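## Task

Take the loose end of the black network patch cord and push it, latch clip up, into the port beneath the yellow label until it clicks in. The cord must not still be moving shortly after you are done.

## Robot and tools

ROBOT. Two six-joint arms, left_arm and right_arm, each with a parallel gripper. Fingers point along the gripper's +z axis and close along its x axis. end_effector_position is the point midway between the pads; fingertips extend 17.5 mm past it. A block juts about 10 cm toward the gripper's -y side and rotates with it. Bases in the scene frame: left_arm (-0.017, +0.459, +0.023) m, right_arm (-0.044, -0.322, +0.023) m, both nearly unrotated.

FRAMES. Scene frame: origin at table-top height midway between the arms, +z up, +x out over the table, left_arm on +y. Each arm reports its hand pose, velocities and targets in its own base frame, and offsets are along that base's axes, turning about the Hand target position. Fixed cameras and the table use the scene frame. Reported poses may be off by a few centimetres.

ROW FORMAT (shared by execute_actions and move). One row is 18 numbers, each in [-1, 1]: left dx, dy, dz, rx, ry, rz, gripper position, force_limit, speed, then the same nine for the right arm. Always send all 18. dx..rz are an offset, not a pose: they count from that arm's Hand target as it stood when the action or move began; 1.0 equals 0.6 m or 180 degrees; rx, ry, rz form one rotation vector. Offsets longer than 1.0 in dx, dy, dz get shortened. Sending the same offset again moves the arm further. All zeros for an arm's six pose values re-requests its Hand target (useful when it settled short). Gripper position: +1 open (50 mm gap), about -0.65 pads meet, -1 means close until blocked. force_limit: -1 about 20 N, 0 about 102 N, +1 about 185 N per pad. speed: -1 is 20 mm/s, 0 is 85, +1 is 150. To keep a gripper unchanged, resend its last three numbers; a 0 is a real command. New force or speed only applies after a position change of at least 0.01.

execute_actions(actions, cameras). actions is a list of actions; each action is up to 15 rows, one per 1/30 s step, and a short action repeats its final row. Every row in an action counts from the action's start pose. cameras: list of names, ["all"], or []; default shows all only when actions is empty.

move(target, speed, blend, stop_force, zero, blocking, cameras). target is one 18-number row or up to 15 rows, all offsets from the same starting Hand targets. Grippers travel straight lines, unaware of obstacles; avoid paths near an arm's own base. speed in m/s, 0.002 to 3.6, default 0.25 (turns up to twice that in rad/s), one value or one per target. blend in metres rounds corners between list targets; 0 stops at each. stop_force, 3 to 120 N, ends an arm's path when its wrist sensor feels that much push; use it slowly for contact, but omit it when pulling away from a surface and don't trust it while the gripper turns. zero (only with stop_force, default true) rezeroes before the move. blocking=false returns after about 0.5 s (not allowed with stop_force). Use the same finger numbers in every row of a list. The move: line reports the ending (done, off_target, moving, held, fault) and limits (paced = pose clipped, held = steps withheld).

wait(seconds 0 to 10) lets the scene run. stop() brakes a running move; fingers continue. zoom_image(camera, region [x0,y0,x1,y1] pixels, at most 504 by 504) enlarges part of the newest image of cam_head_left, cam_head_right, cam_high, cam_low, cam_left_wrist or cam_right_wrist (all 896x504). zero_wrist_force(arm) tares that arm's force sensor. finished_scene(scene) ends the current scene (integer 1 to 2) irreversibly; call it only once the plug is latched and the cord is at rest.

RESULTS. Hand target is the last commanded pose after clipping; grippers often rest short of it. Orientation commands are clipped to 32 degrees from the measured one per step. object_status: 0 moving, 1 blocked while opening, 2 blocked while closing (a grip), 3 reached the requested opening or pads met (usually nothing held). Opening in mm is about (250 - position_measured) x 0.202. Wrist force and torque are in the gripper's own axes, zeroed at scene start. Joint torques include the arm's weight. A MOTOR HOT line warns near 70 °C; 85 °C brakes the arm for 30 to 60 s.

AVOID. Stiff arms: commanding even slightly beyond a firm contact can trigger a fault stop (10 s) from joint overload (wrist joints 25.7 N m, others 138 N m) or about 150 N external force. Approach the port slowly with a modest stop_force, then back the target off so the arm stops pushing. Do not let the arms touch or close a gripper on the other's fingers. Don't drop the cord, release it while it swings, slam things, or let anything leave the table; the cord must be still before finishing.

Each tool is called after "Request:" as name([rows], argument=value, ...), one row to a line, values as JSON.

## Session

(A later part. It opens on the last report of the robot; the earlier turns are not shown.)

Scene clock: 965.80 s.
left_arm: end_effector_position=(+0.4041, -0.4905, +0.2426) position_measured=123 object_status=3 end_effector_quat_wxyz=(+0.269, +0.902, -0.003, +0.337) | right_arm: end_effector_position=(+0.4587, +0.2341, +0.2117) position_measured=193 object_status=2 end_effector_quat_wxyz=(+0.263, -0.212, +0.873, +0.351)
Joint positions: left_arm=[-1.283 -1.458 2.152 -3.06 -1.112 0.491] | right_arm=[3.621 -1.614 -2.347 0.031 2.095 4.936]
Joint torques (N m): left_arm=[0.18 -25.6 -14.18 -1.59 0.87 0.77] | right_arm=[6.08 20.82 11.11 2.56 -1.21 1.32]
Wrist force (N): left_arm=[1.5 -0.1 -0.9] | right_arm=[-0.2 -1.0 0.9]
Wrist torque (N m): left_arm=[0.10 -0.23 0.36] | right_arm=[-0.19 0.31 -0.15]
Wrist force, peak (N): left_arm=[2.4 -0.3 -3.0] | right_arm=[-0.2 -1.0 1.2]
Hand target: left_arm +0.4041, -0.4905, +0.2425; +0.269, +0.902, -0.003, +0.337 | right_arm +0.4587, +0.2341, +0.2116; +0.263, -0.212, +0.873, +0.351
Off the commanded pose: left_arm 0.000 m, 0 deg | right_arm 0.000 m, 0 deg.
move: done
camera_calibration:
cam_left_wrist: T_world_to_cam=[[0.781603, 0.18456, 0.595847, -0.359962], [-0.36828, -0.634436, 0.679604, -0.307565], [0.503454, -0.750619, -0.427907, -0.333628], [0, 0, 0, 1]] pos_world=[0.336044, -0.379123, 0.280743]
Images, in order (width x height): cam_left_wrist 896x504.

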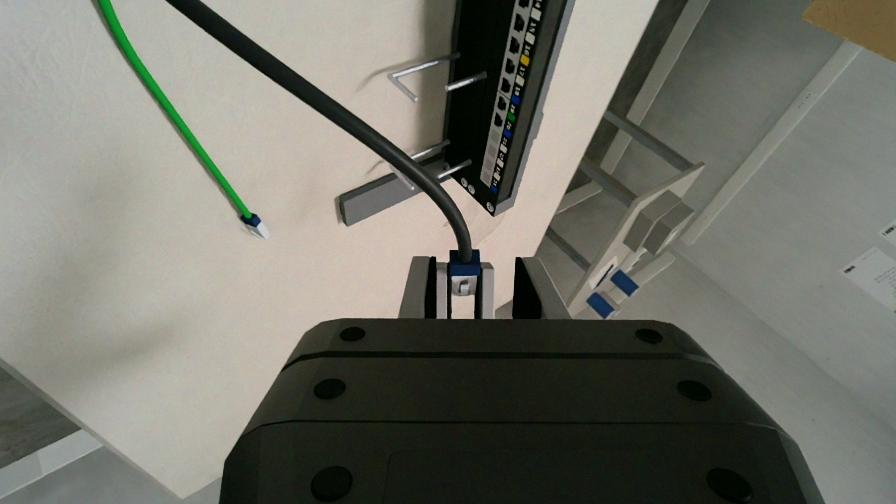

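Request:
move(target=[0.0362,-0.0363,-0.0425,0,0,0,0.2,-0.8,-0.5,0,0,0,0,0,0,-1,-0.85,-0.9], speed=0.03, stop_force=4, cameras=["cam_left_wrist","cam_right_wrist"])

Request:
zoom_image(camera="cam_left_wrist", region=[400, 220, 540, 330])

Request:
zoom_image(camera="cam_right_wrist", region=[390, 200, 550, 340])

Scene clock: 1048.83 s.
left_arm: end_effector_position=(+0.4258, -0.5123, +0.2170) position_measured=123 object_status=3 end_effector_quat_wxyz=(+0.269, +0.902, -0.003, +0.337) | right_arm: end_effector_position=(+0.4587, +0.2341, +0.2116) position_measured=193 object_status=2 end_effector_quat_wxyz=(+0.263, -0.212, +0.873, +0.351)
Joint positions: left_arm=[-1.25 -1.342 2.098 -3.132 -1.136 0.516] | right_arm=[3.621 -1.614 -2.347 0.031 2.095 4.936]
Joint torques (N m): left_arm=[-12.91 -41.76 -13.48 -0.78 1.99 -2.58] | right_arm=[5.59 19.49 10.36 2.65 -1.27 1.39]
Wrist force (N): left_arm=[1.3 0.4 -0.6] | right_arm=[-0.1 -1.0 0.5]
Wrist torque (N m): left_arm=[0.13 -0.14 0.34] | right_arm=[-0.19 0.29 -0.14]
Wrist force, peak (N): left_arm=[2.0 -0.1 -1.7] | right_arm=[-0.2 -1.2 0.9]
Hand target: left_arm +0.4258, -0.5123, +0.2170; +0.269, +0.902, -0.003, +0.337 | right_arm +0.4587, +0.2341, +0.2116; +0.263, -0.212, +0.873, +0.351
Off the commanded pose: left_arm 0.000 m, 0 deg | right_arm 0.000 m, 0 deg.
move: done
camera_calibration:
cam_left_wrist: T_world_to_cam=[[0.781634, 0.184515, 0.595821, -0.35759], [-0.368246, -0.634486, 0.679575, -0.296068], [0.503433, -0.750587, -0.427989, -0.371779], [0, 0, 0, 1]] pos_world=[0.357644, -0.400923, 0.255143]
cam_right_wrist: T_world_to_cam=[[-0.76724, -0.187336, -0.61339, 0.530473], [-0.631771, 0.385518, 0.672489, 0.076747], [0.110492, 0.903483, -0.414139, -0.0479775], [0, 0, 0, 1]] pos_world=[0.460788, 0.113136, 0.253906]
Images, in order (width x height): cam_left_wrist 896x504, cam_right_wrist 896x504.

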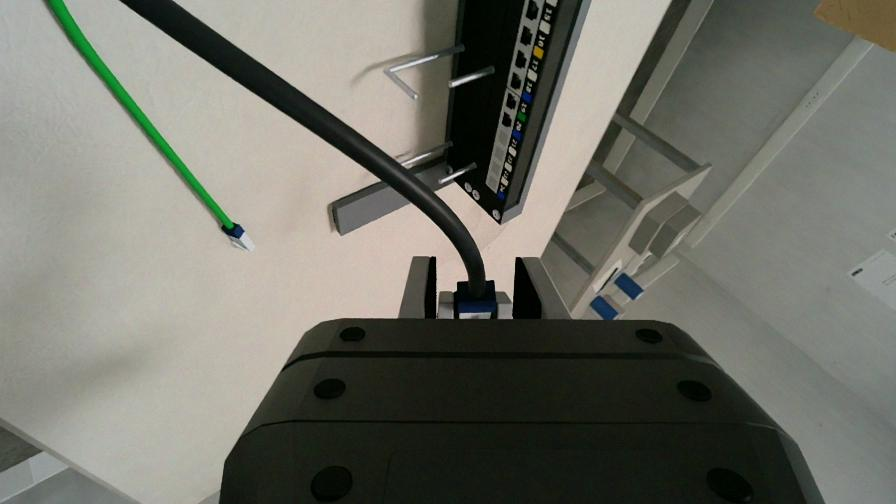

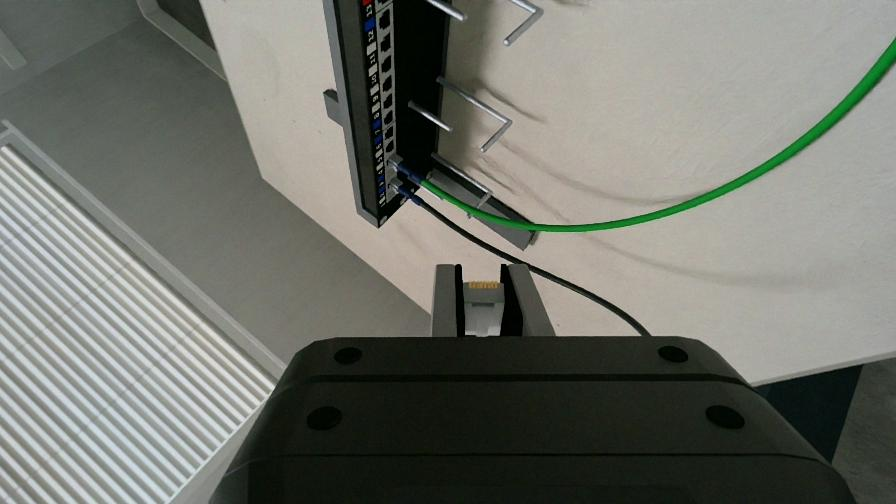

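Scaled by 3.600 from the camera's 896x504 image, which has a finer 1280x720 frame.

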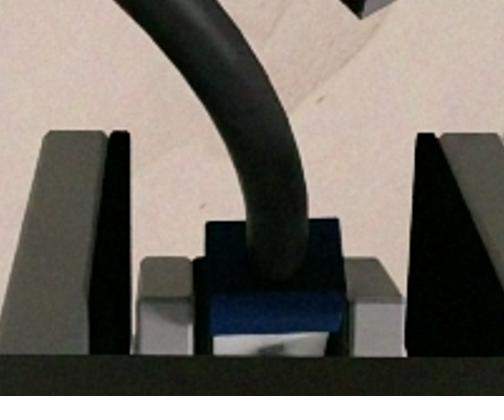

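Scaled by 3.150 from the camera's 896x504 image, which has a finer 1280x720 frame.

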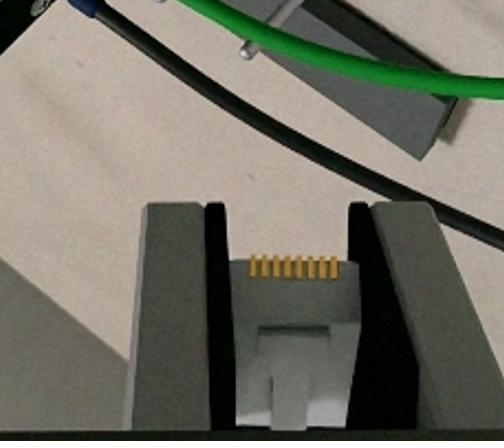

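Request:
move([
  [0.0037,-0.0048,-0.0033,0,0,0,0.2,-0.8,-0.5,0,0,0,0,0,0,-1,-0.85,-0.9],
], speed=0.01, stop_force=4, cameras=["cam_left_wrist","cam_right_wrist"])

Request:
zoom_image(camera="cam_left_wrist", region=[376, 160, 576, 300])

Scene clock: 1129.47 s.
left_arm: end_effector_position=(+0.4280, -0.5151, +0.2150) position_measured=123 object_status=3 end_effector_quat_wxyz=(+0.269, +0.902, -0.003, +0.337) | right_arm: end_effector_position=(+0.4587, +0.2341, +0.2116) position_measured=193 object_status=2 end_effector_quat_wxyz=(+0.263, -0.212, +0.873, +0.351)
Joint positions: left_arm=[-1.247 -1.331 2.089 -3.136 -1.137 0.518] | right_arm=[3.621 -1.614 -2.347 0.031 2.095 4.936]
Joint torques (N m): left_arm=[0.95 -42.04 -13.26 -0.92 1.27 -0.28] | right_arm=[5.44 19.82 11.39 2.62 -1.26 1.42]
Wrist force (N): left_arm=[1.1 0.1 -0.7] | right_arm=[0.0 -1.1 0.7]
Wrist torque (N m): left_arm=[0.08 -0.11 0.35] | right_arm=[-0.21 0.26 -0.15]
Wrist force, peak (N): left_arm=[1.5 0.3 -1.1] | right_arm=[0.0 -1.1 1.2]
Hand target: left_arm +0.4280, -0.5151, +0.2150; +0.269, +0.902, -0.003, +0.337 | right_arm +0.4587, +0.2341, +0.2116; +0.263, -0.212, +0.873, +0.351
Off the commanded pose: left_arm 0.000 m, 0 deg | right_arm 0.000 m, 0 deg.
move: done
camera_calibration:
cam_left_wrist: T_world_to_cam=[[0.781634, 0.184515, 0.595821, -0.357721], [-0.368246, -0.634486, 0.679575, -0.29577], [0.503433, -0.750587, -0.427989, -0.375927], [0, 0, 0, 1]] pos_world=[0.359944, -0.403823, 0.253243]
cam_right_wrist: T_world_to_cam=[[-0.76724, -0.187336, -0.61339, 0.530473], [-0.631771, 0.385518, 0.672489, 0.076747], [0.110492, 0.903483, -0.414139, -0.0479775], [0, 0, 0, 1]] pos_world=[0.460788, 0.113136, 0.253906]
Images, in order (width x height): cam_left_wrist 896x504, cam_right_wrist 896x504.

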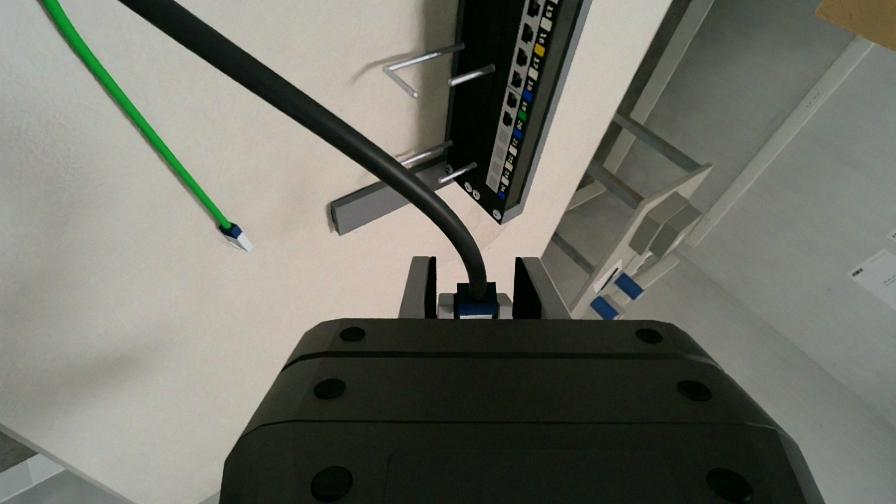

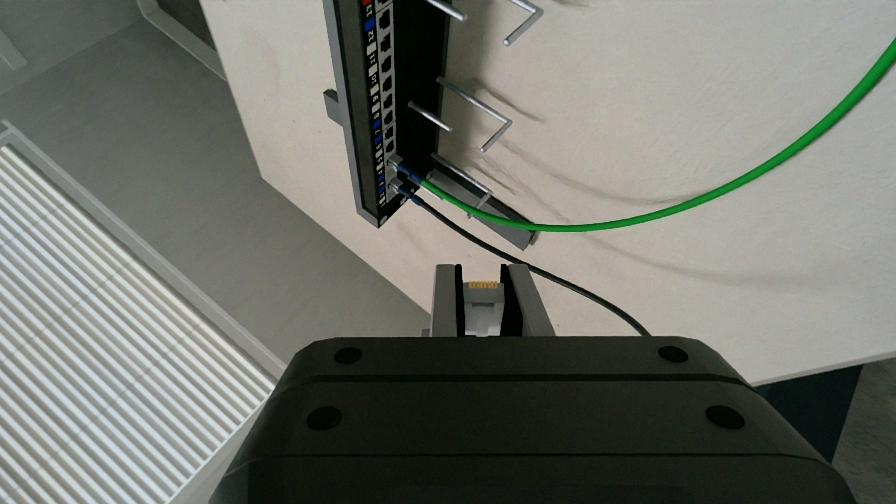

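Scaled by 2.520 from the camera's 896x504 image, which has a finer 1280x720 frame.

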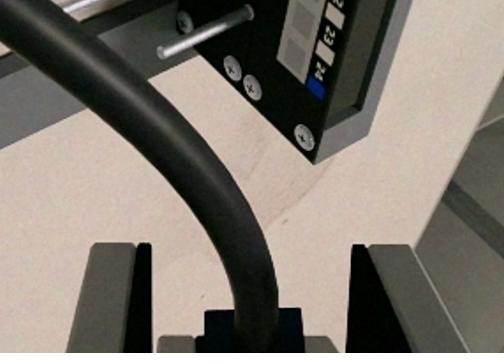

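Request:
move([
  [0,0,0,0,0,0,-1,-0.5,-1,0,0,0,0,0,0,-1,-0.85,-0.9],
], cameras=["cam_left_wrist","cam_right_wrist"])

Request:
zoom_image(camera="cam_left_wrist", region=[376, 190, 576, 330])

Scene clock: 1141.03 s.
left_arm: end_effector_position=(+0.4280, -0.5151, +0.2151) position_measured=211 object_status=0 end_effector_quat_wxyz=(+0.269, +0.902, -0.003, +0.337) | right_arm: end_effector_position=(+0.4587, +0.2341, +0.2116) position_measured=193 object_status=2 end_effector_quat_wxyz=(+0.263, -0.212, +0.873, +0.351)
Joint positions: left_arm=[-1.247 -1.331 2.089 -3.136 -1.137 0.518] | right_arm=[3.621 -1.614 -2.347 0.031 2.095 4.936]
Joint torques (N m): left_arm=[-11.21 -32.9 -13.34 -0.91 -2.27 -2.1] | right_arm=[5.78 19.66 25.9 5.28 -1.27 1.41]
Wrist force (N): left_arm=[10.8 0.6 -0.7] | right_arm=[9.7 -0.7 1.0]
Wrist torque (N m): left_arm=[0.09 0.03 0.30] | right_arm=[-0.17 0.44 -0.30]
Wrist force, peak (N): left_arm=[11.1 0.7 -0.3] | right_arm=[10.0 -0.6 1.3]
Hand target: left_arm +0.4280, -0.5151, +0.2150; +0.269, +0.902, -0.003, +0.337 | right_arm +0.4587, +0.2341, +0.2116; +0.263, -0.212, +0.873, +0.351
Off the commanded pose: left_arm 0.000 m, 0 deg | right_arm 0.000 m, 0 deg.
move: done
camera_calibration:
cam_left_wrist: T_world_to_cam=[[0.781564, 0.184618, 0.595881, -0.357669], [-0.368262, -0.634463, 0.679588, -0.295758], [0.503529, -0.750582, -0.427885, -0.375986], [0, 0, 0, 1]] pos_world=[0.359944, -0.403823, 0.253243]
cam_right_wrist: T_world_to_cam=[[-0.767305, -0.187431, -0.613281, 0.530405], [-0.63171, 0.385536, 0.672536, 0.076811], [0.110388, 0.903455, -0.414226, -0.0478551], [0, 0, 0, 1]] pos_world=[0.460787, 0.113036, 0.253806]
Images, in order (width x height): cam_left_wrist 896x504, cam_right_wrist 896x504.

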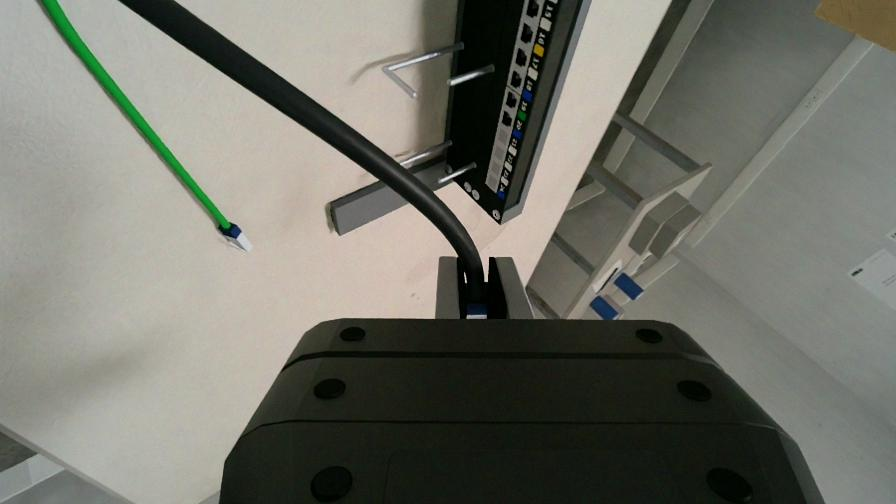

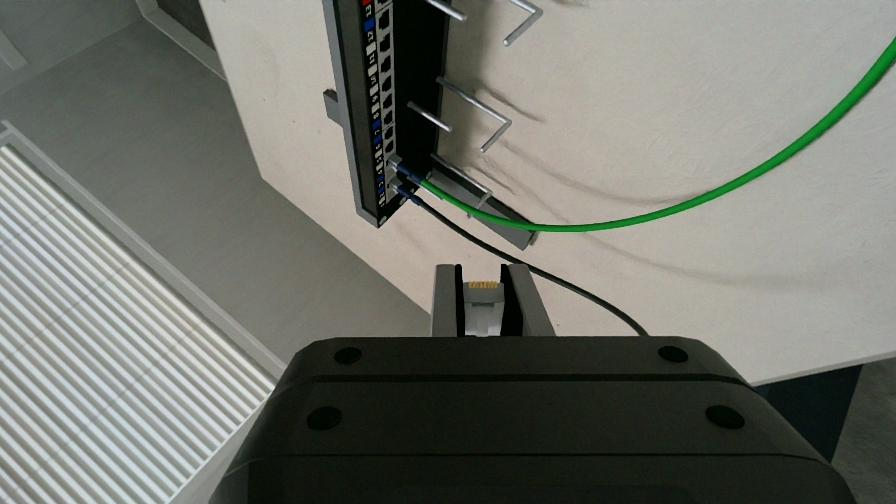

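Scaled by 2.520 from the camera's 896x504 image, which has a finer 1280x720 frame.

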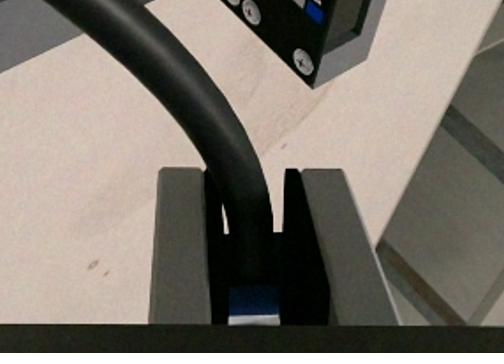

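Request:
wait(seconds=0.5)

Scene clock: 1150.17 s.
left_arm: end_effector_position=(+0.4280, -0.5151, +0.2150) position_measured=211 object_status=2 end_effector_quat_wxyz=(+0.269, +0.902, -0.003, +0.337) | right_arm: end_effector_position=(+0.4587, +0.2341, +0.2116) position_measured=193 object_status=2 end_effector_quat_wxyz=(+0.263, -0.212, +0.873, +0.351)
Joint positions: left_arm=[-1.247 -1.331 2.089 -3.136 -1.137 0.518] | right_arm=[3.621 -1.614 -2.347 0.031 2.095 4.936]
Joint torques (N m): left_arm=[-11.68 -15.71 -13.61 -0.99 -2.53 -2.17] | right_arm=[5.94 19.53 32.91 7.17 -1.18 1.38]
Wrist force (N): left_arm=[11.7 0.4 -0.4] | right_arm=[10.8 -0.9 1.4]
Wrist torque (N m): left_arm=[0.08 0.05 0.30] | right_arm=[-0.17 0.43 -0.33]
Wrist force, peak (N): left_arm=[12.1 0.5 -0.6] | right_arm=[11.0 -0.9 1.0]
Hand target: left_arm +0.4280, -0.5151, +0.2150; +0.269, +0.902, -0.003, +0.337 | right_arm +0.4587, +0.2341, +0.2116; +0.263, -0.212, +0.873, +0.351
Tool commands: left_gripper/position=-1.0 left_gripper/force_limit=-0.5 left_gripper/speed=-1.0 right_gripper/position=-1.0 right_gripper/force_limit=-0.85 right_gripper/speed=-0.9
Off the commanded pose: left_arm 0.000 m, 0 deg | right_arm 0.000 m, 0 deg.
wait: 0.50 s; at rest from the start

Request:
zoom_image(camera="cam_left_wrist", region=[446, 270, 510, 322])

Request:
zoom_image(camera="cam_right_wrist", region=[430, 250, 540, 340])

Scaled by 7.875 from the camera's 896x504 image, which has a finer 1280x720 frame.
This view is cut from an older image: the scene may have changed since it was taken.

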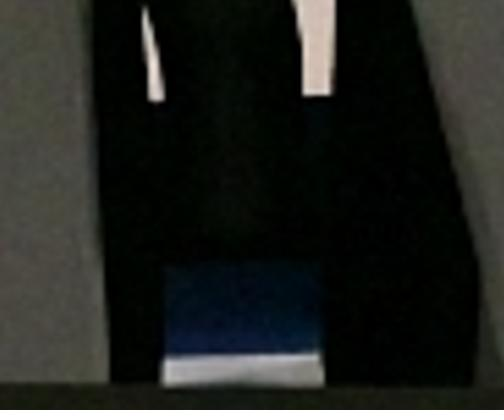

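Scaled by 4.582 from the camera's 896x504 image, which has a finer 1280x720 frame.
This view is cut from an older image: the scene may have changed since it was taken.

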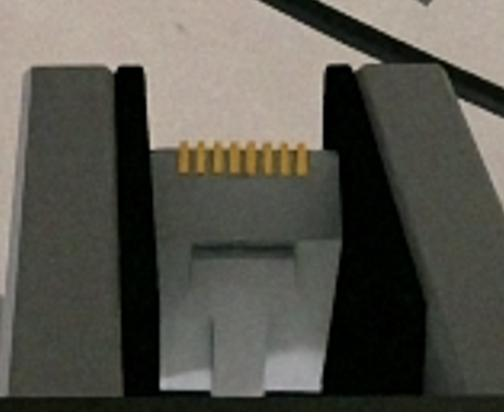

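Request:
move([
  [0.0006,0.00015,0.0005,0,0,0,-1,-0.5,-1,0,0,0,0,0,0,-1,-0.85,-0.9],
], speed=0.01)

Request:
move([
  [-0.0006,0.0024,0.0001,0,0,0,-1,-0.5,-1,0,0,0,0,0,0,-1,-0.85,-0.9],
], speed=0.01, stop_force=9, cameras=["cam_left_wrist"])

Request:
zoom_image(camera="cam_left_wrist", region=[446, 270, 510, 322])

Scene clock: 1224.07 s.
left_arm: end_effector_position=(+0.4284, -0.5151, +0.2153) position_measured=211 object_status=2 end_effector_quat_wxyz=(+0.269, +0.902, -0.003, +0.337) | right_arm: end_effector_position=(+0.4587, +0.2342, +0.2117) position_measured=193 object_status=2 end_effector_quat_wxyz=(+0.263, -0.212, +0.873, +0.351)
Joint positions: left_arm=[-1.247 -1.331 2.089 -3.135 -1.138 0.519] | right_arm=[3.621 -1.614 -2.347 0.031 2.095 4.936]
Joint torques (N m): left_arm=[10.52 -39.91 -29.71 -0.35 -1.55 2.36] | right_arm=[5.77 20.19 27.89 7.05 -1.29 1.28]
Wrist force (N): left_arm=[5.2 0.4 -2.6] | right_arm=[3.9 -3.3 1.4]
Wrist torque (N m): left_arm=[0.12 -0.09 0.34] | right_arm=[-0.21 0.37 -0.23]
Wrist force, peak (N): left_arm=[12.1 0.7 -0.6] | right_arm=[10.9 -1.0 1.5]
Hand target: left_arm +0.4284, -0.5150, +0.2153; +0.269, +0.902, -0.003, +0.337 | right_arm +0.4587, +0.2341, +0.2116; +0.263, -0.212, +0.873, +0.351
Off the commanded pose: left_arm 0.000 m, 0 deg | right_arm 0.000 m, 0 deg.
move: done

Scene clock: 1225.23 s.
left_arm: end_effector_position=(+0.4283, -0.5147, +0.2154) position_measured=211 object_status=2 end_effector_quat_wxyz=(+0.269, +0.902, -0.003, +0.337) | right_arm: end_effector_position=(+0.4587, +0.2342, +0.2117) position_measured=193 object_status=2 end_effector_quat_wxyz=(+0.263, -0.212, +0.873, +0.352)
Joint positions: left_arm=[-1.246 -1.332 2.089 -3.135 -1.138 0.519] | right_arm=[3.621 -1.614 -2.347 0.031 2.095 4.936]
Joint torques (N m): left_arm=[6.73 -17.92 -28.02 0.24 0.42 1.16] | right_arm=[3.21 20.82 17.88 3.14 -1.25 1.28]
Wrist force (N): left_arm=[6.1 4.8 3.9] | right_arm=[4.6 5.5 3.7]
Wrist torque (N m): left_arm=[0.12 -0.10 0.32] | right_arm=[-0.03 0.32 -0.23]
Wrist force, peak (N): left_arm=[5.5 7.4 6.9] | right_arm=[4.0 9.7 5.2]
Hand target: left_arm +0.4283, -0.5147, +0.2154; +0.269, +0.902, -0.003, +0.337 (not the last commanded pose) | right_arm +0.4587, +0.2341, +0.2116; +0.263, -0.212, +0.873, +0.351
Off the commanded pose: left_arm 0.001 m, 0 deg | right_arm 0.000 m, 0 deg.
move: contact (left_arm)
camera_calibration:
cam_left_wrist: T_world_to_cam=[[0.781634, 0.184515, 0.595821, -0.35813], [-0.368246, -0.634486, 0.679575, -0.295646], [0.503433, -0.750587, -0.427989, -0.375599], [0, 0, 0, 1]] pos_world=[0.360144, -0.403423, 0.253543]
Images, in order (width x height): cam_left_wrist 896x504.

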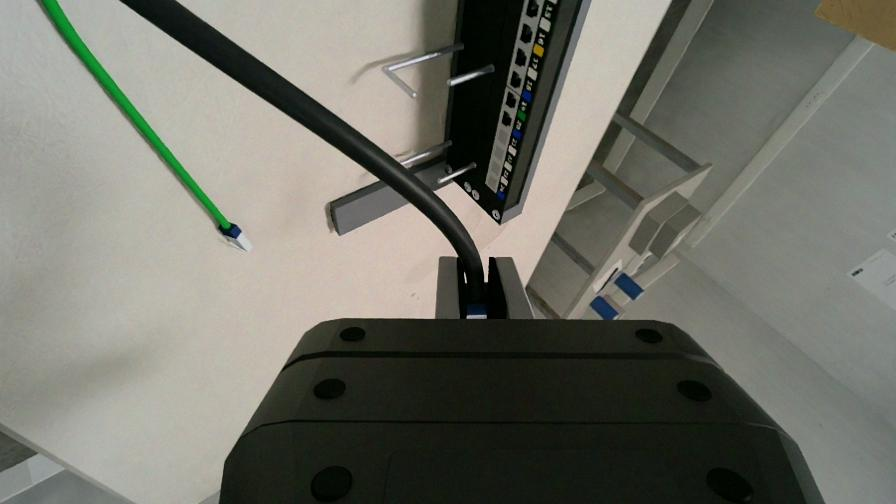

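Scaled by 7.875 from the camera's 896x504 image, which has a finer 1280x720 frame.

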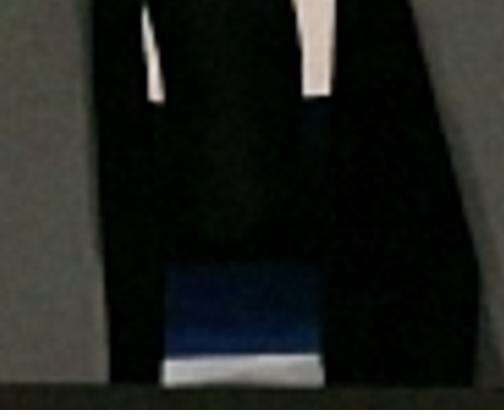

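Request:
move([
  [0,0,0,0,0,0,-1,-0.5,-1,0,0,0,0,0,0,0.2,-0.85,-0.9],
], cameras=["cam_left_wrist","cam_right_wrist"])

Request:
zoom_image(camera="cam_right_wrist", region=[420, 240, 550, 340])

Scene clock: 1233.97 s.
left_arm: end_effector_position=(+0.4283, -0.5147, +0.2154) position_measured=211 object_status=2 end_effector_quat_wxyz=(+0.269, +0.902, -0.003, +0.337) | right_arm: end_effector_position=(+0.4587, +0.2342, +0.2116) position_measured=123 object_status=3 end_effector_quat_wxyz=(+0.263, -0.212, +0.873, +0.351)
Joint positions: left_arm=[-1.246 -1.332 2.089 -3.135 -1.138 0.519] | right_arm=[3.621 -1.614 -2.347 0.031 2.095 4.936]
Joint torques (N m): left_arm=[-9.96 -21.98 -26.57 -5.39 1.2 -2.03] | right_arm=[-3.09 20.46 13.79 2.73 -1.09 1.41]
Wrist force (N): left_arm=[0.9 0.3 -0.9] | right_arm=[0.0 -0.6 0.7]
Wrist torque (N m): left_arm=[0.09 -0.10 0.32] | right_arm=[-0.15 0.24 -0.14]
Wrist force, peak (N): left_arm=[6.2 5.2 4.0] | right_arm=[4.7 6.0 3.7]
Hand target: left_arm +0.4283, -0.5147, +0.2154; +0.269, +0.902, -0.003, +0.337 | right_arm +0.4587, +0.2341, +0.2116; +0.263, -0.212, +0.873, +0.351
Off the commanded pose: left_arm 0.000 m, 0 deg | right_arm 0.000 m, 0 deg.
move: done
camera_calibration:
cam_left_wrist: T_world_to_cam=[[0.781626, 0.184435, 0.595856, -0.358169], [-0.36824, -0.634599, 0.679473, -0.295668], [0.503448, -0.750512, -0.428103, -0.375545], [0, 0, 0, 1]] pos_world=[0.360144, -0.403423, 0.253544]
cam_right_wrist: T_world_to_cam=[[-0.767229, -0.187343, -0.613402, 0.530472], [-0.631784, 0.385515, 0.672478, 0.0767563], [0.110492, 0.903482, -0.414139, -0.0479774], [0, 0, 0, 1]] pos_world=[0.460788, 0.113136, 0.253906]
Images, in order (width x height): cam_left_wrist 896x504, cam_right_wrist 896x504.

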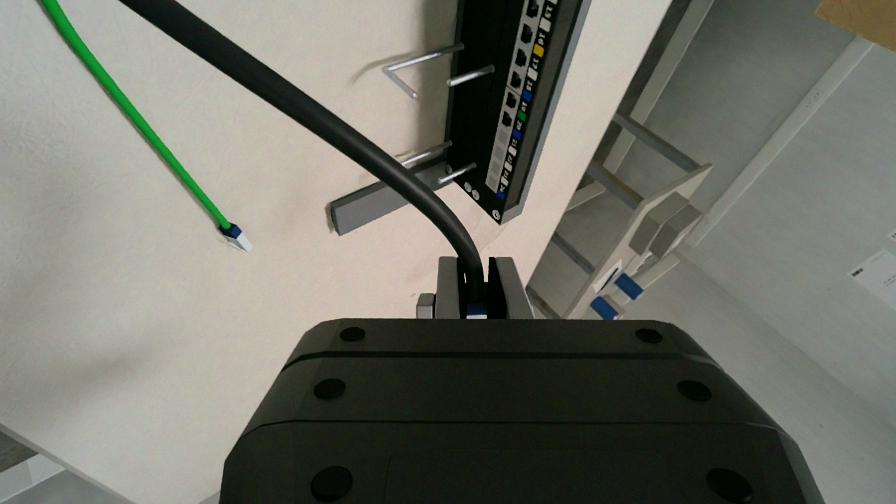

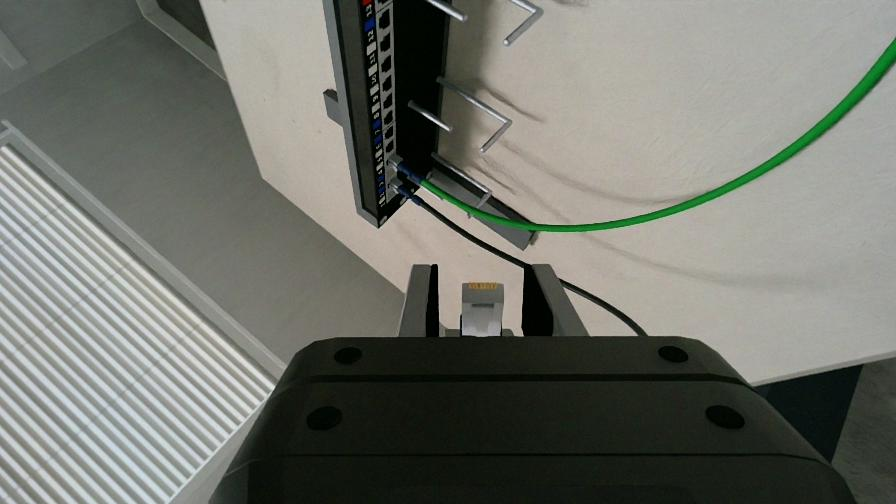

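Scaled by 3.877 from the camera's 896x504 image, which has a finer 1280x720 frame.

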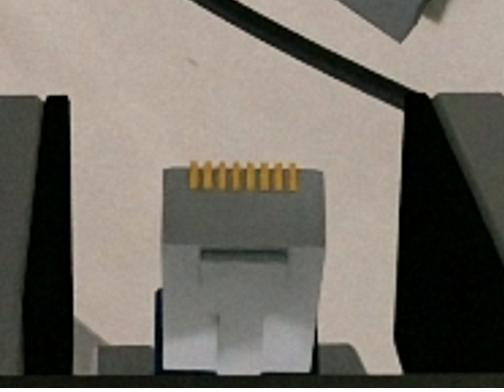

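Request:
move([
  [0,0,0,0,0,0,-1,-0.5,-1,-0.0413,-0.0965,0.0819,0,0,0,0.2,-0.85,-0.9],
  [0,0,0,0,0,0,-1,-0.5,-1,-0.08,-0.4,0.2,0,0,0,0.2,-0.85,-0.9],
], speed=[0.08,0.2], blend=0.02, cameras=["cam_left_wrist","cam_right_wrist","cam_head_left","cam_head_right"])

Request:
zoom_image(camera="cam_head_right", region=[420, 100, 700, 280])

Scene clock: 1245.30 s.
left_arm: end_effector_position=(+0.4283, -0.5147, +0.2154) position_measured=211 object_status=2 end_effector_quat_wxyz=(+0.269, +0.902, -0.003, +0.337) | right_arm: end_effector_position=(+0.4107, -0.0058, +0.3316) position_measured=123 object_status=3 end_effector_quat_wxyz=(+0.263, -0.211, +0.873, +0.352)
Joint positions: left_arm=[-1.246 -1.332 2.089 -3.135 -1.138 0.519] | right_arm=[2.967 -1.3 -2.124 -1.003 2.447 4.196]
Joint torques (N m): left_arm=[-11.08 -40.23 -24.81 -5.65 1.16 -2.03] | right_arm=[-7.17 19.91 27.32 1.6 -1.05 -1.88]
Wrist force (N): left_arm=[1.3 0.3 -0.7] | right_arm=[-0.2 -0.9 0.0]
Wrist torque (N m): left_arm=[0.10 -0.14 0.33] | right_arm=[-0.26 0.17 -0.17]
Wrist force, peak (N): left_arm=[1.5 0.5 -0.6] | right_arm=[0.2 -2.0 -2.6]
Hand target: left_arm +0.4283, -0.5147, +0.2154; +0.269, +0.902, -0.003, +0.337 | right_arm +0.4107, -0.0059, +0.3316; +0.263, -0.212, +0.873, +0.351
Off the commanded pose: left_arm 0.000 m, 0 deg | right_arm 0.000 m, 0 deg.
move: done
camera_calibration:
cam_left_wrist: T_world_to_cam=[[0.781634, 0.184515, 0.595821, -0.35813], [-0.368246, -0.634486, 0.679575, -0.295646], [0.503433, -0.750587, -0.427989, -0.375599], [0, 0, 0, 1]] pos_world=[0.360144, -0.403423, 0.253543]
cam_right_wrist: T_world_to_cam=[[-0.767307, -0.187218, -0.613343, 0.522332], [-0.631691, 0.385444, 0.672607, 0.0582908], [0.110486, 0.903539, -0.414018, 0.22377], [0, 0, 0, 1]] pos_world=[0.412888, -0.126863, 0.373807]
Images, in order (width x height): cam_head_left 896x504, cam_head_right 896x504, cam_left_wrist 896x504, cam_right_wrist 896x504.

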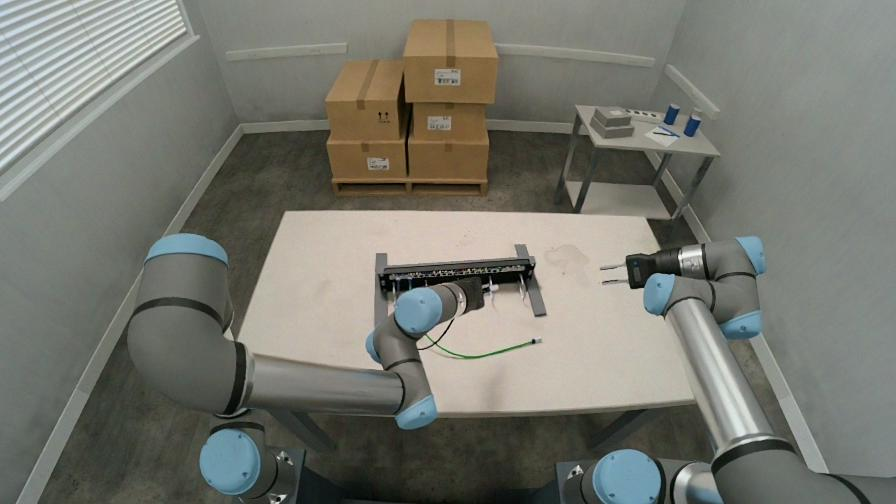

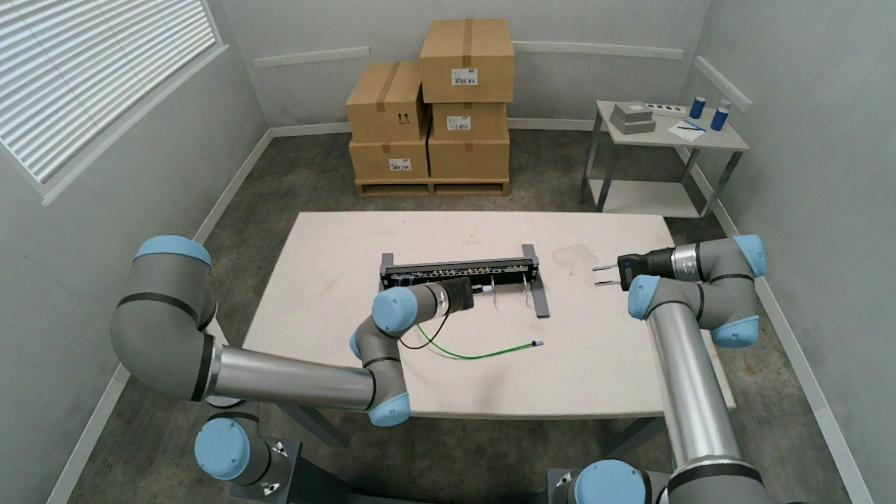

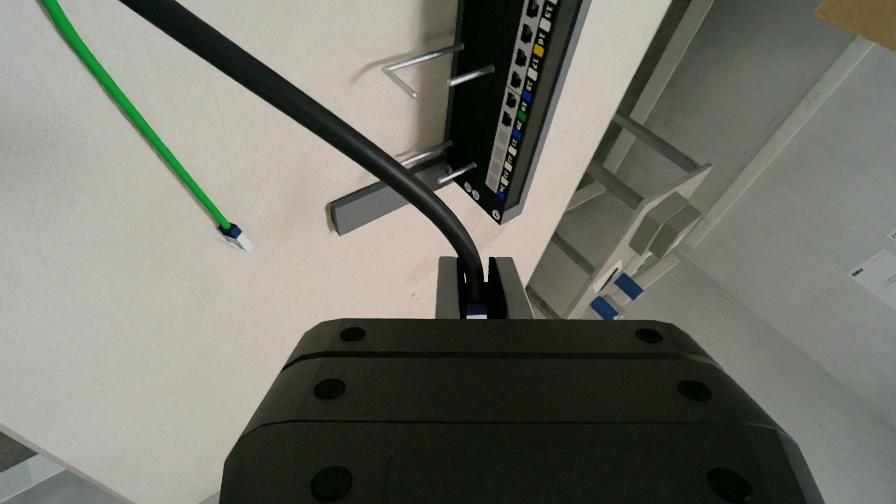

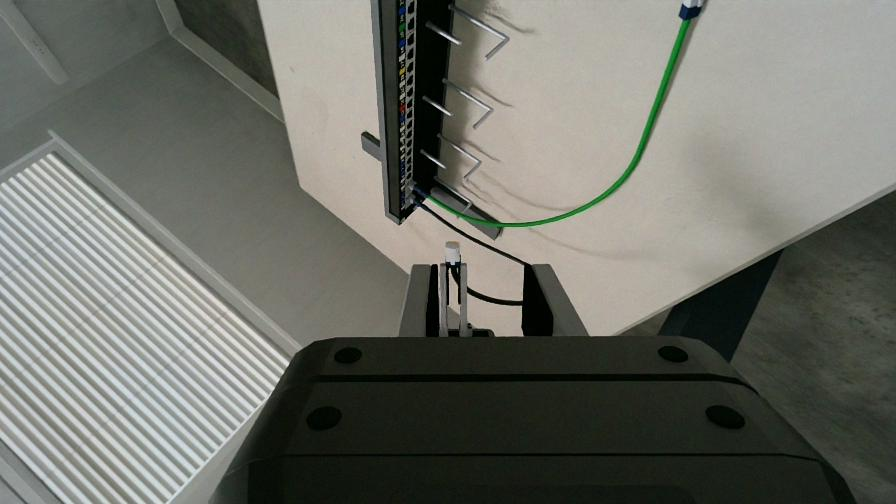

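Scaled by 1.800 from the camera's 896x504 image, which has a finer 1280x720 frame.

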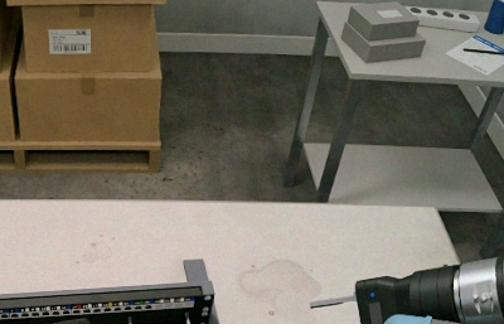

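Request:
zoom_image(camera="cam_left_wrist", region=[440, 0, 600, 100])

Request:
zoom_image(camera="cam_right_wrist", region=[360, 0, 520, 130])

Request:
zoom_image(camera="cam_head_right", region=[370, 235, 570, 335])

Request:
zoom_image(camera="cam_head_left", region=[370, 235, 570, 335])

Scaled by 3.150 from the camera's 896x504 image, which has a finer 1280x720 frame.

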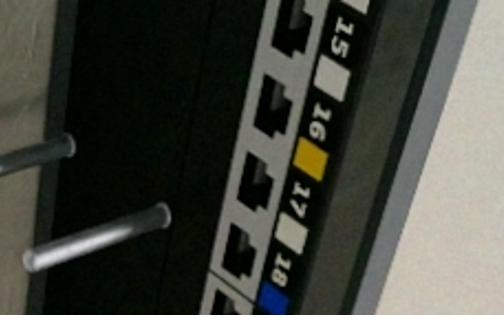

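Scaled by 3.150 from the camera's 896x504 image, which has a finer 1280x720 frame.

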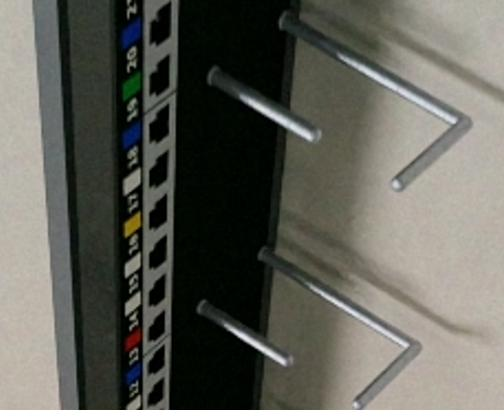

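Scaled by 2.520 from the camera's 896x504 image, which has a finer 1280x720 frame.

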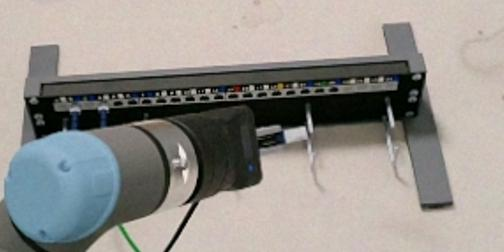

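Scaled by 2.520 from the camera's 896x504 image, which has a finer 1280x720 frame.

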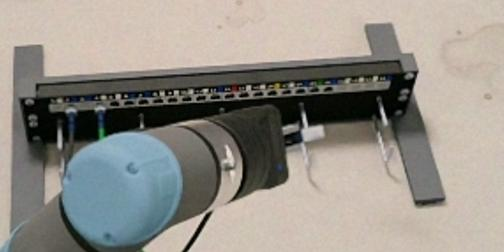

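Request:
zoom_image(camera="cam_head_right", region=[460, 255, 540, 295])

Request:
zoom_image(camera="cam_head_left", region=[460, 255, 540, 295])

Scaled by 6.300 from the camera's 896x504 image, which has a finer 1280x720 frame.

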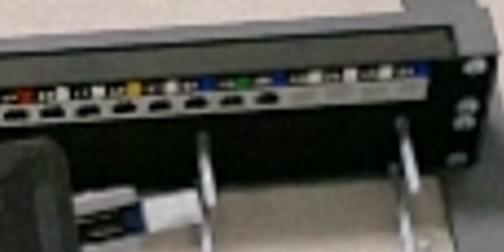

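Scaled by 6.300 from the camera's 896x504 image, which has a finer 1280x720 frame.

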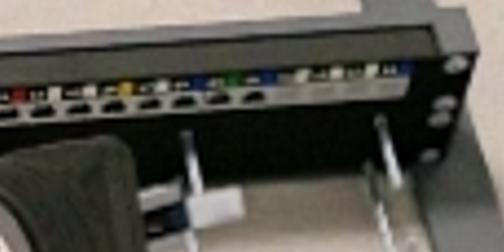

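Request:
move([
  [0.103,-0.026,-0.0757,-0.1930,0.1208,0.4396,-1,-0.5,-1,0,0,0,-0.1025,-0.5215,0.3717,0.2,-0.85,-0.9],
  [0.1453,-0.039,-0.194,-0.1930,0.1208,0.4396,-1,-0.5,-1,0,0,0,-0.1025,-0.5215,0.3717,0.2,-0.85,-0.9],
], speed=[0.2,0.1], blend=0.02, cameras=["cam_left_wrist","cam_right_wrist","cam_head_right"])

Scene clock: 1388.77 s.
left_arm: end_effector_position=(+0.5156, -0.5381, +0.0990) position_measured=211 object_status=2 end_effector_quat_wxyz=(+0.229, +0.629, +0.698, +0.254) | right_arm: end_effector_position=(+0.4107, -0.0058, +0.3316) position_measured=123 object_status=3 end_effector_quat_wxyz=(-0.536, +0.813, -0.222, -0.050)
Joint positions: left_arm=[-1.213 -0.985 1.643 -2.436 -0.898 -1.245] | right_arm=[2.879 -1.452 -2.014 -1.438 2.699 1.72]
Joint torques (N m): left_arm=[-13.77 -51.74 -18.69 -1.23 1.62 -2.62] | right_arm=[-4.22 24.38 15.9 5.33 4.06 -1.95]
Wrist force (N): left_arm=[1.2 -0.2 -1.6] | right_arm=[-3.9 -1.1 2.9]
Wrist torque (N m): left_arm=[0.13 0.04 0.41] | right_arm=[-0.94 0.74 -0.11]
Wrist force, peak (N): left_arm=[1.2 0.0 -2.7] | right_arm=[-4.4 -1.4 2.7]
Hand target: left_arm +0.5155, -0.5381, +0.0990; +0.229, +0.629, +0.698, +0.254 | right_arm +0.4107, -0.0059, +0.3316; -0.536, +0.813, -0.222, -0.050
Off the commanded pose: left_arm 0.000 m, 0 deg | right_arm 0.000 m, 0 deg.
move: done
camera_calibration:
cam_left_wrist: T_world_to_cam=[[-0.109757, 0.993797, -0.0179272, 0.603069], [0.496207, 0.070412, 0.865344, -0.284034], [0.861239, 0.0860818, -0.500857, -0.213908], [0, 0, 0, 1]] pos_world=[0.391357, -0.560916, 0.149462]
cam_right_wrist: T_world_to_cam=[[0.899844, -0.302092, -0.314675, -0.262198], [-0.436094, -0.606279, -0.665017, 0.415716], [0.0101158, 0.73564, -0.677297, 0.351419], [0, 0, 0, 1]] pos_world=[0.413674, -0.0856854, 0.431966]
Images, in order (width x height): cam_head_right 896x504, cam_left_wrist 896x504, cam_right_wrist 896x504.

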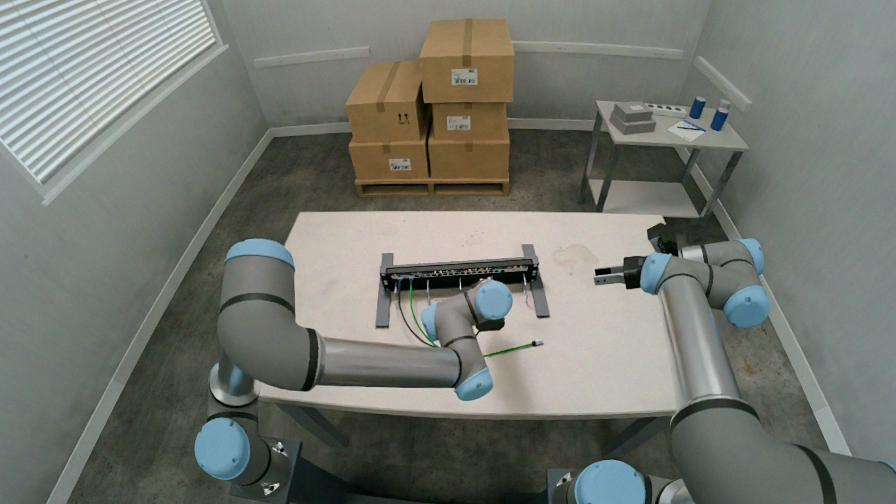

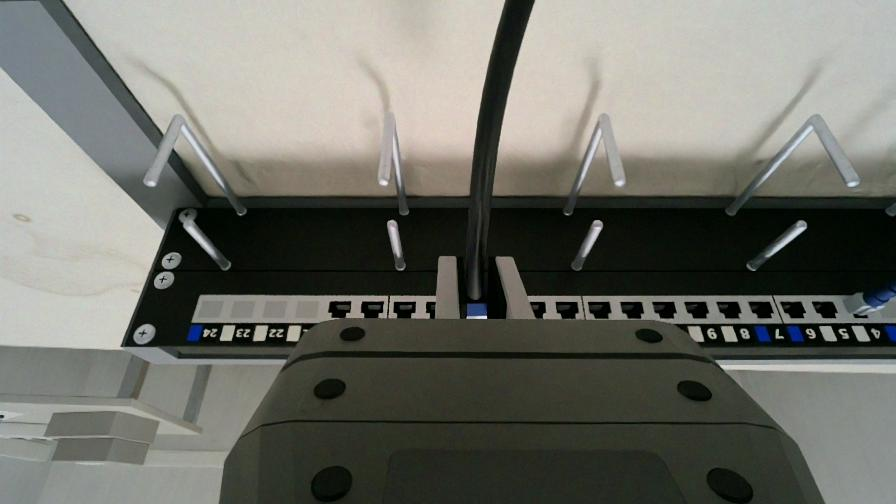

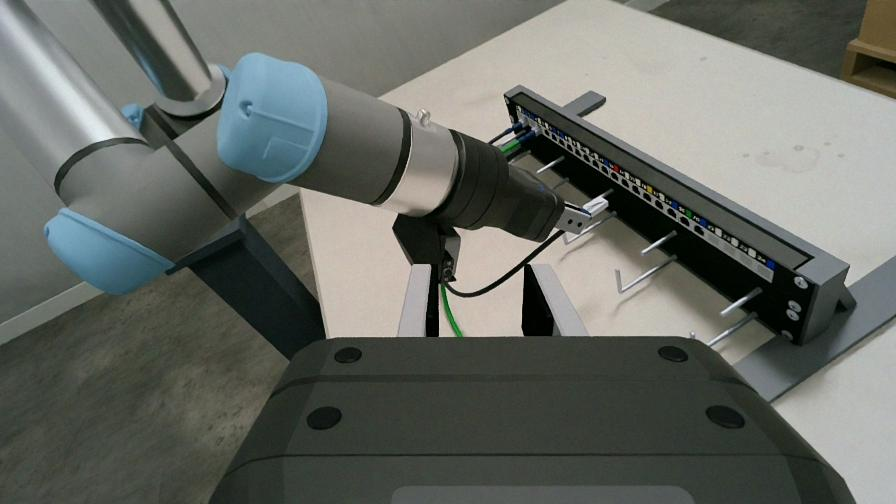

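Request:
move([
  [0,0,0,0,0,0,-1,-0.5,-1,0.283,0.143,-0.167,-0.1025,-0.5215,0.3717,0.2,-0.85,-0.9],
  [0,0,0,0,0,0,-1,-0.5,-1,0.32,0.272,-0.321,-0.1025,-0.5215,0.3717,0.2,-0.85,-0.9],
], speed=[0.2,0.08], blend=0.02, cameras=["cam_left_wrist","cam_right_wrist"])

Request:
zoom_image(camera="cam_right_wrist", region=[330, 130, 580, 270])

Request:
zoom_image(camera="cam_left_wrist", region=[330, 250, 620, 340])

Scene clock: 1416.63 s.
left_arm: end_effector_position=(+0.5155, -0.5381, +0.0990) position_measured=211 object_status=2 end_effector_quat_wxyz=(+0.229, +0.629, +0.698, +0.254) | right_arm: end_effector_position=(+0.4498, +0.0139, +0.3086) position_measured=123 object_status=3 end_effector_quat_wxyz=(-0.526, +0.850, -0.010, +0.040)
Joint positions: left_arm=[-1.213 -0.985 1.643 -2.436 -0.898 -1.245] | right_arm=[2.954 -1.571 -1.946 -1.396 2.672 1.282]
Joint torques (N m): left_arm=[-13.01 -57.6 -14.81 -4.91 2.37 -2.51] | right_arm=[-5.25 29.85 17.53 1.91 2.21 2.03]
Wrist force (N): left_arm=[1.0 -0.4 -1.7] | right_arm=[-5.0 -0.5 2.9]
Wrist torque (N m): left_arm=[0.10 0.05 0.41] | right_arm=[-0.87 0.70 0.08]
Wrist force, peak (N): left_arm=[1.3 -0.5 -1.6] | right_arm=[-5.1 -1.0 3.3]
Hand target: left_arm +0.5155, -0.5381, +0.0990; +0.229, +0.629, +0.698, +0.254 | right_arm +0.4497, +0.0139, +0.3086; -0.526, +0.850, -0.010, +0.040 (not the last commanded pose)
Off the commanded pose: left_arm 0.000 m, 0 deg | right_arm 0.270 m, 90 deg.
move: held (right_arm; a check stopped the path); path passed 0 of 2 targets; limits=held
pose unreachable (right arm): on one or more control steps of this call, first in action 0 (counted from 0), this arm could not follow its commanded pose, so it was not sent that pose on those steps. It may still have moved: this result reports where it is.
cause: moving toward the commanded pose would bring two parts of the arm too close to each other (its gripper and another part of the arm, with joints 4 (wrist 1) to 6 (wrist 3) between them, 4 mm apart when it was first held).
camera_calibration:
cam_left_wrist: T_world_to_cam=[[-0.109707, 0.993804, -0.0178416, 0.603127], [0.496218, 0.0703131, 0.865346, -0.283951], [0.861239, 0.0860808, -0.500857, -0.213864], [0, 0, 0, 1]] pos_world=[0.391257, -0.561015, 0.149362]
cam_right_wrist: T_world_to_cam=[[0.996632, -0.0530262, 0.0625535, -0.461996], [0.00563652, -0.716707, -0.697352, 0.242238], [0.0818104, 0.695356, -0.713994, 0.300488], [0, 0, 0, 1]] pos_world=[0.434491, -0.059831, 0.412371]
Images, in order (width x height): cam_left_wrist 896x504, cam_right_wrist 896x504.

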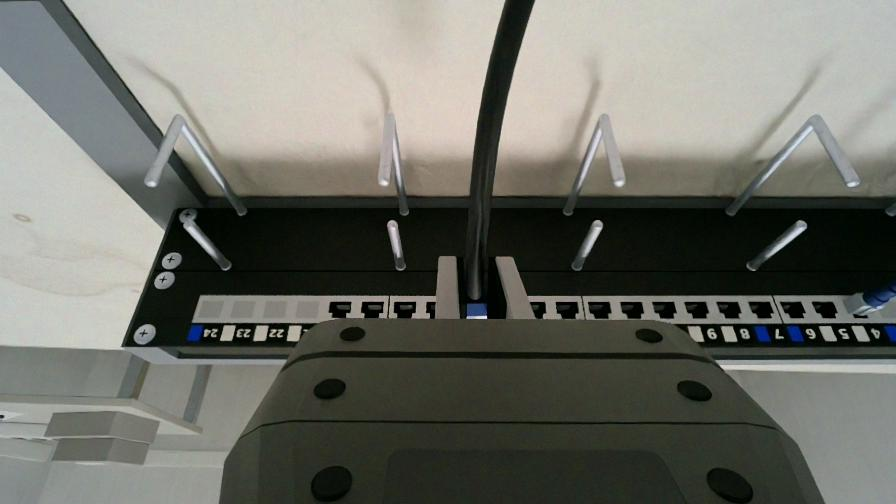

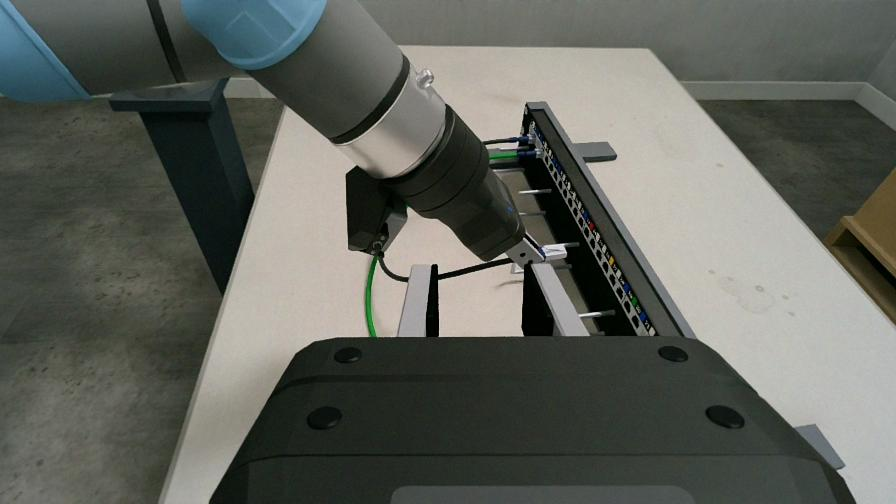

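Scaled by 2.016 from the camera's 896x504 image, which has a finer 1280x720 frame.

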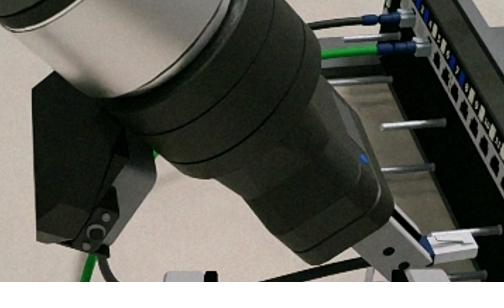

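Scaled by 1.738 from the camera's 896x504 image, which has a finer 1280x720 frame.

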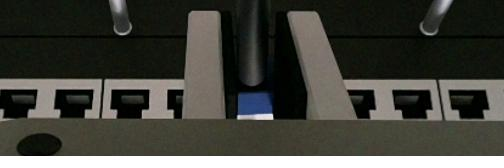

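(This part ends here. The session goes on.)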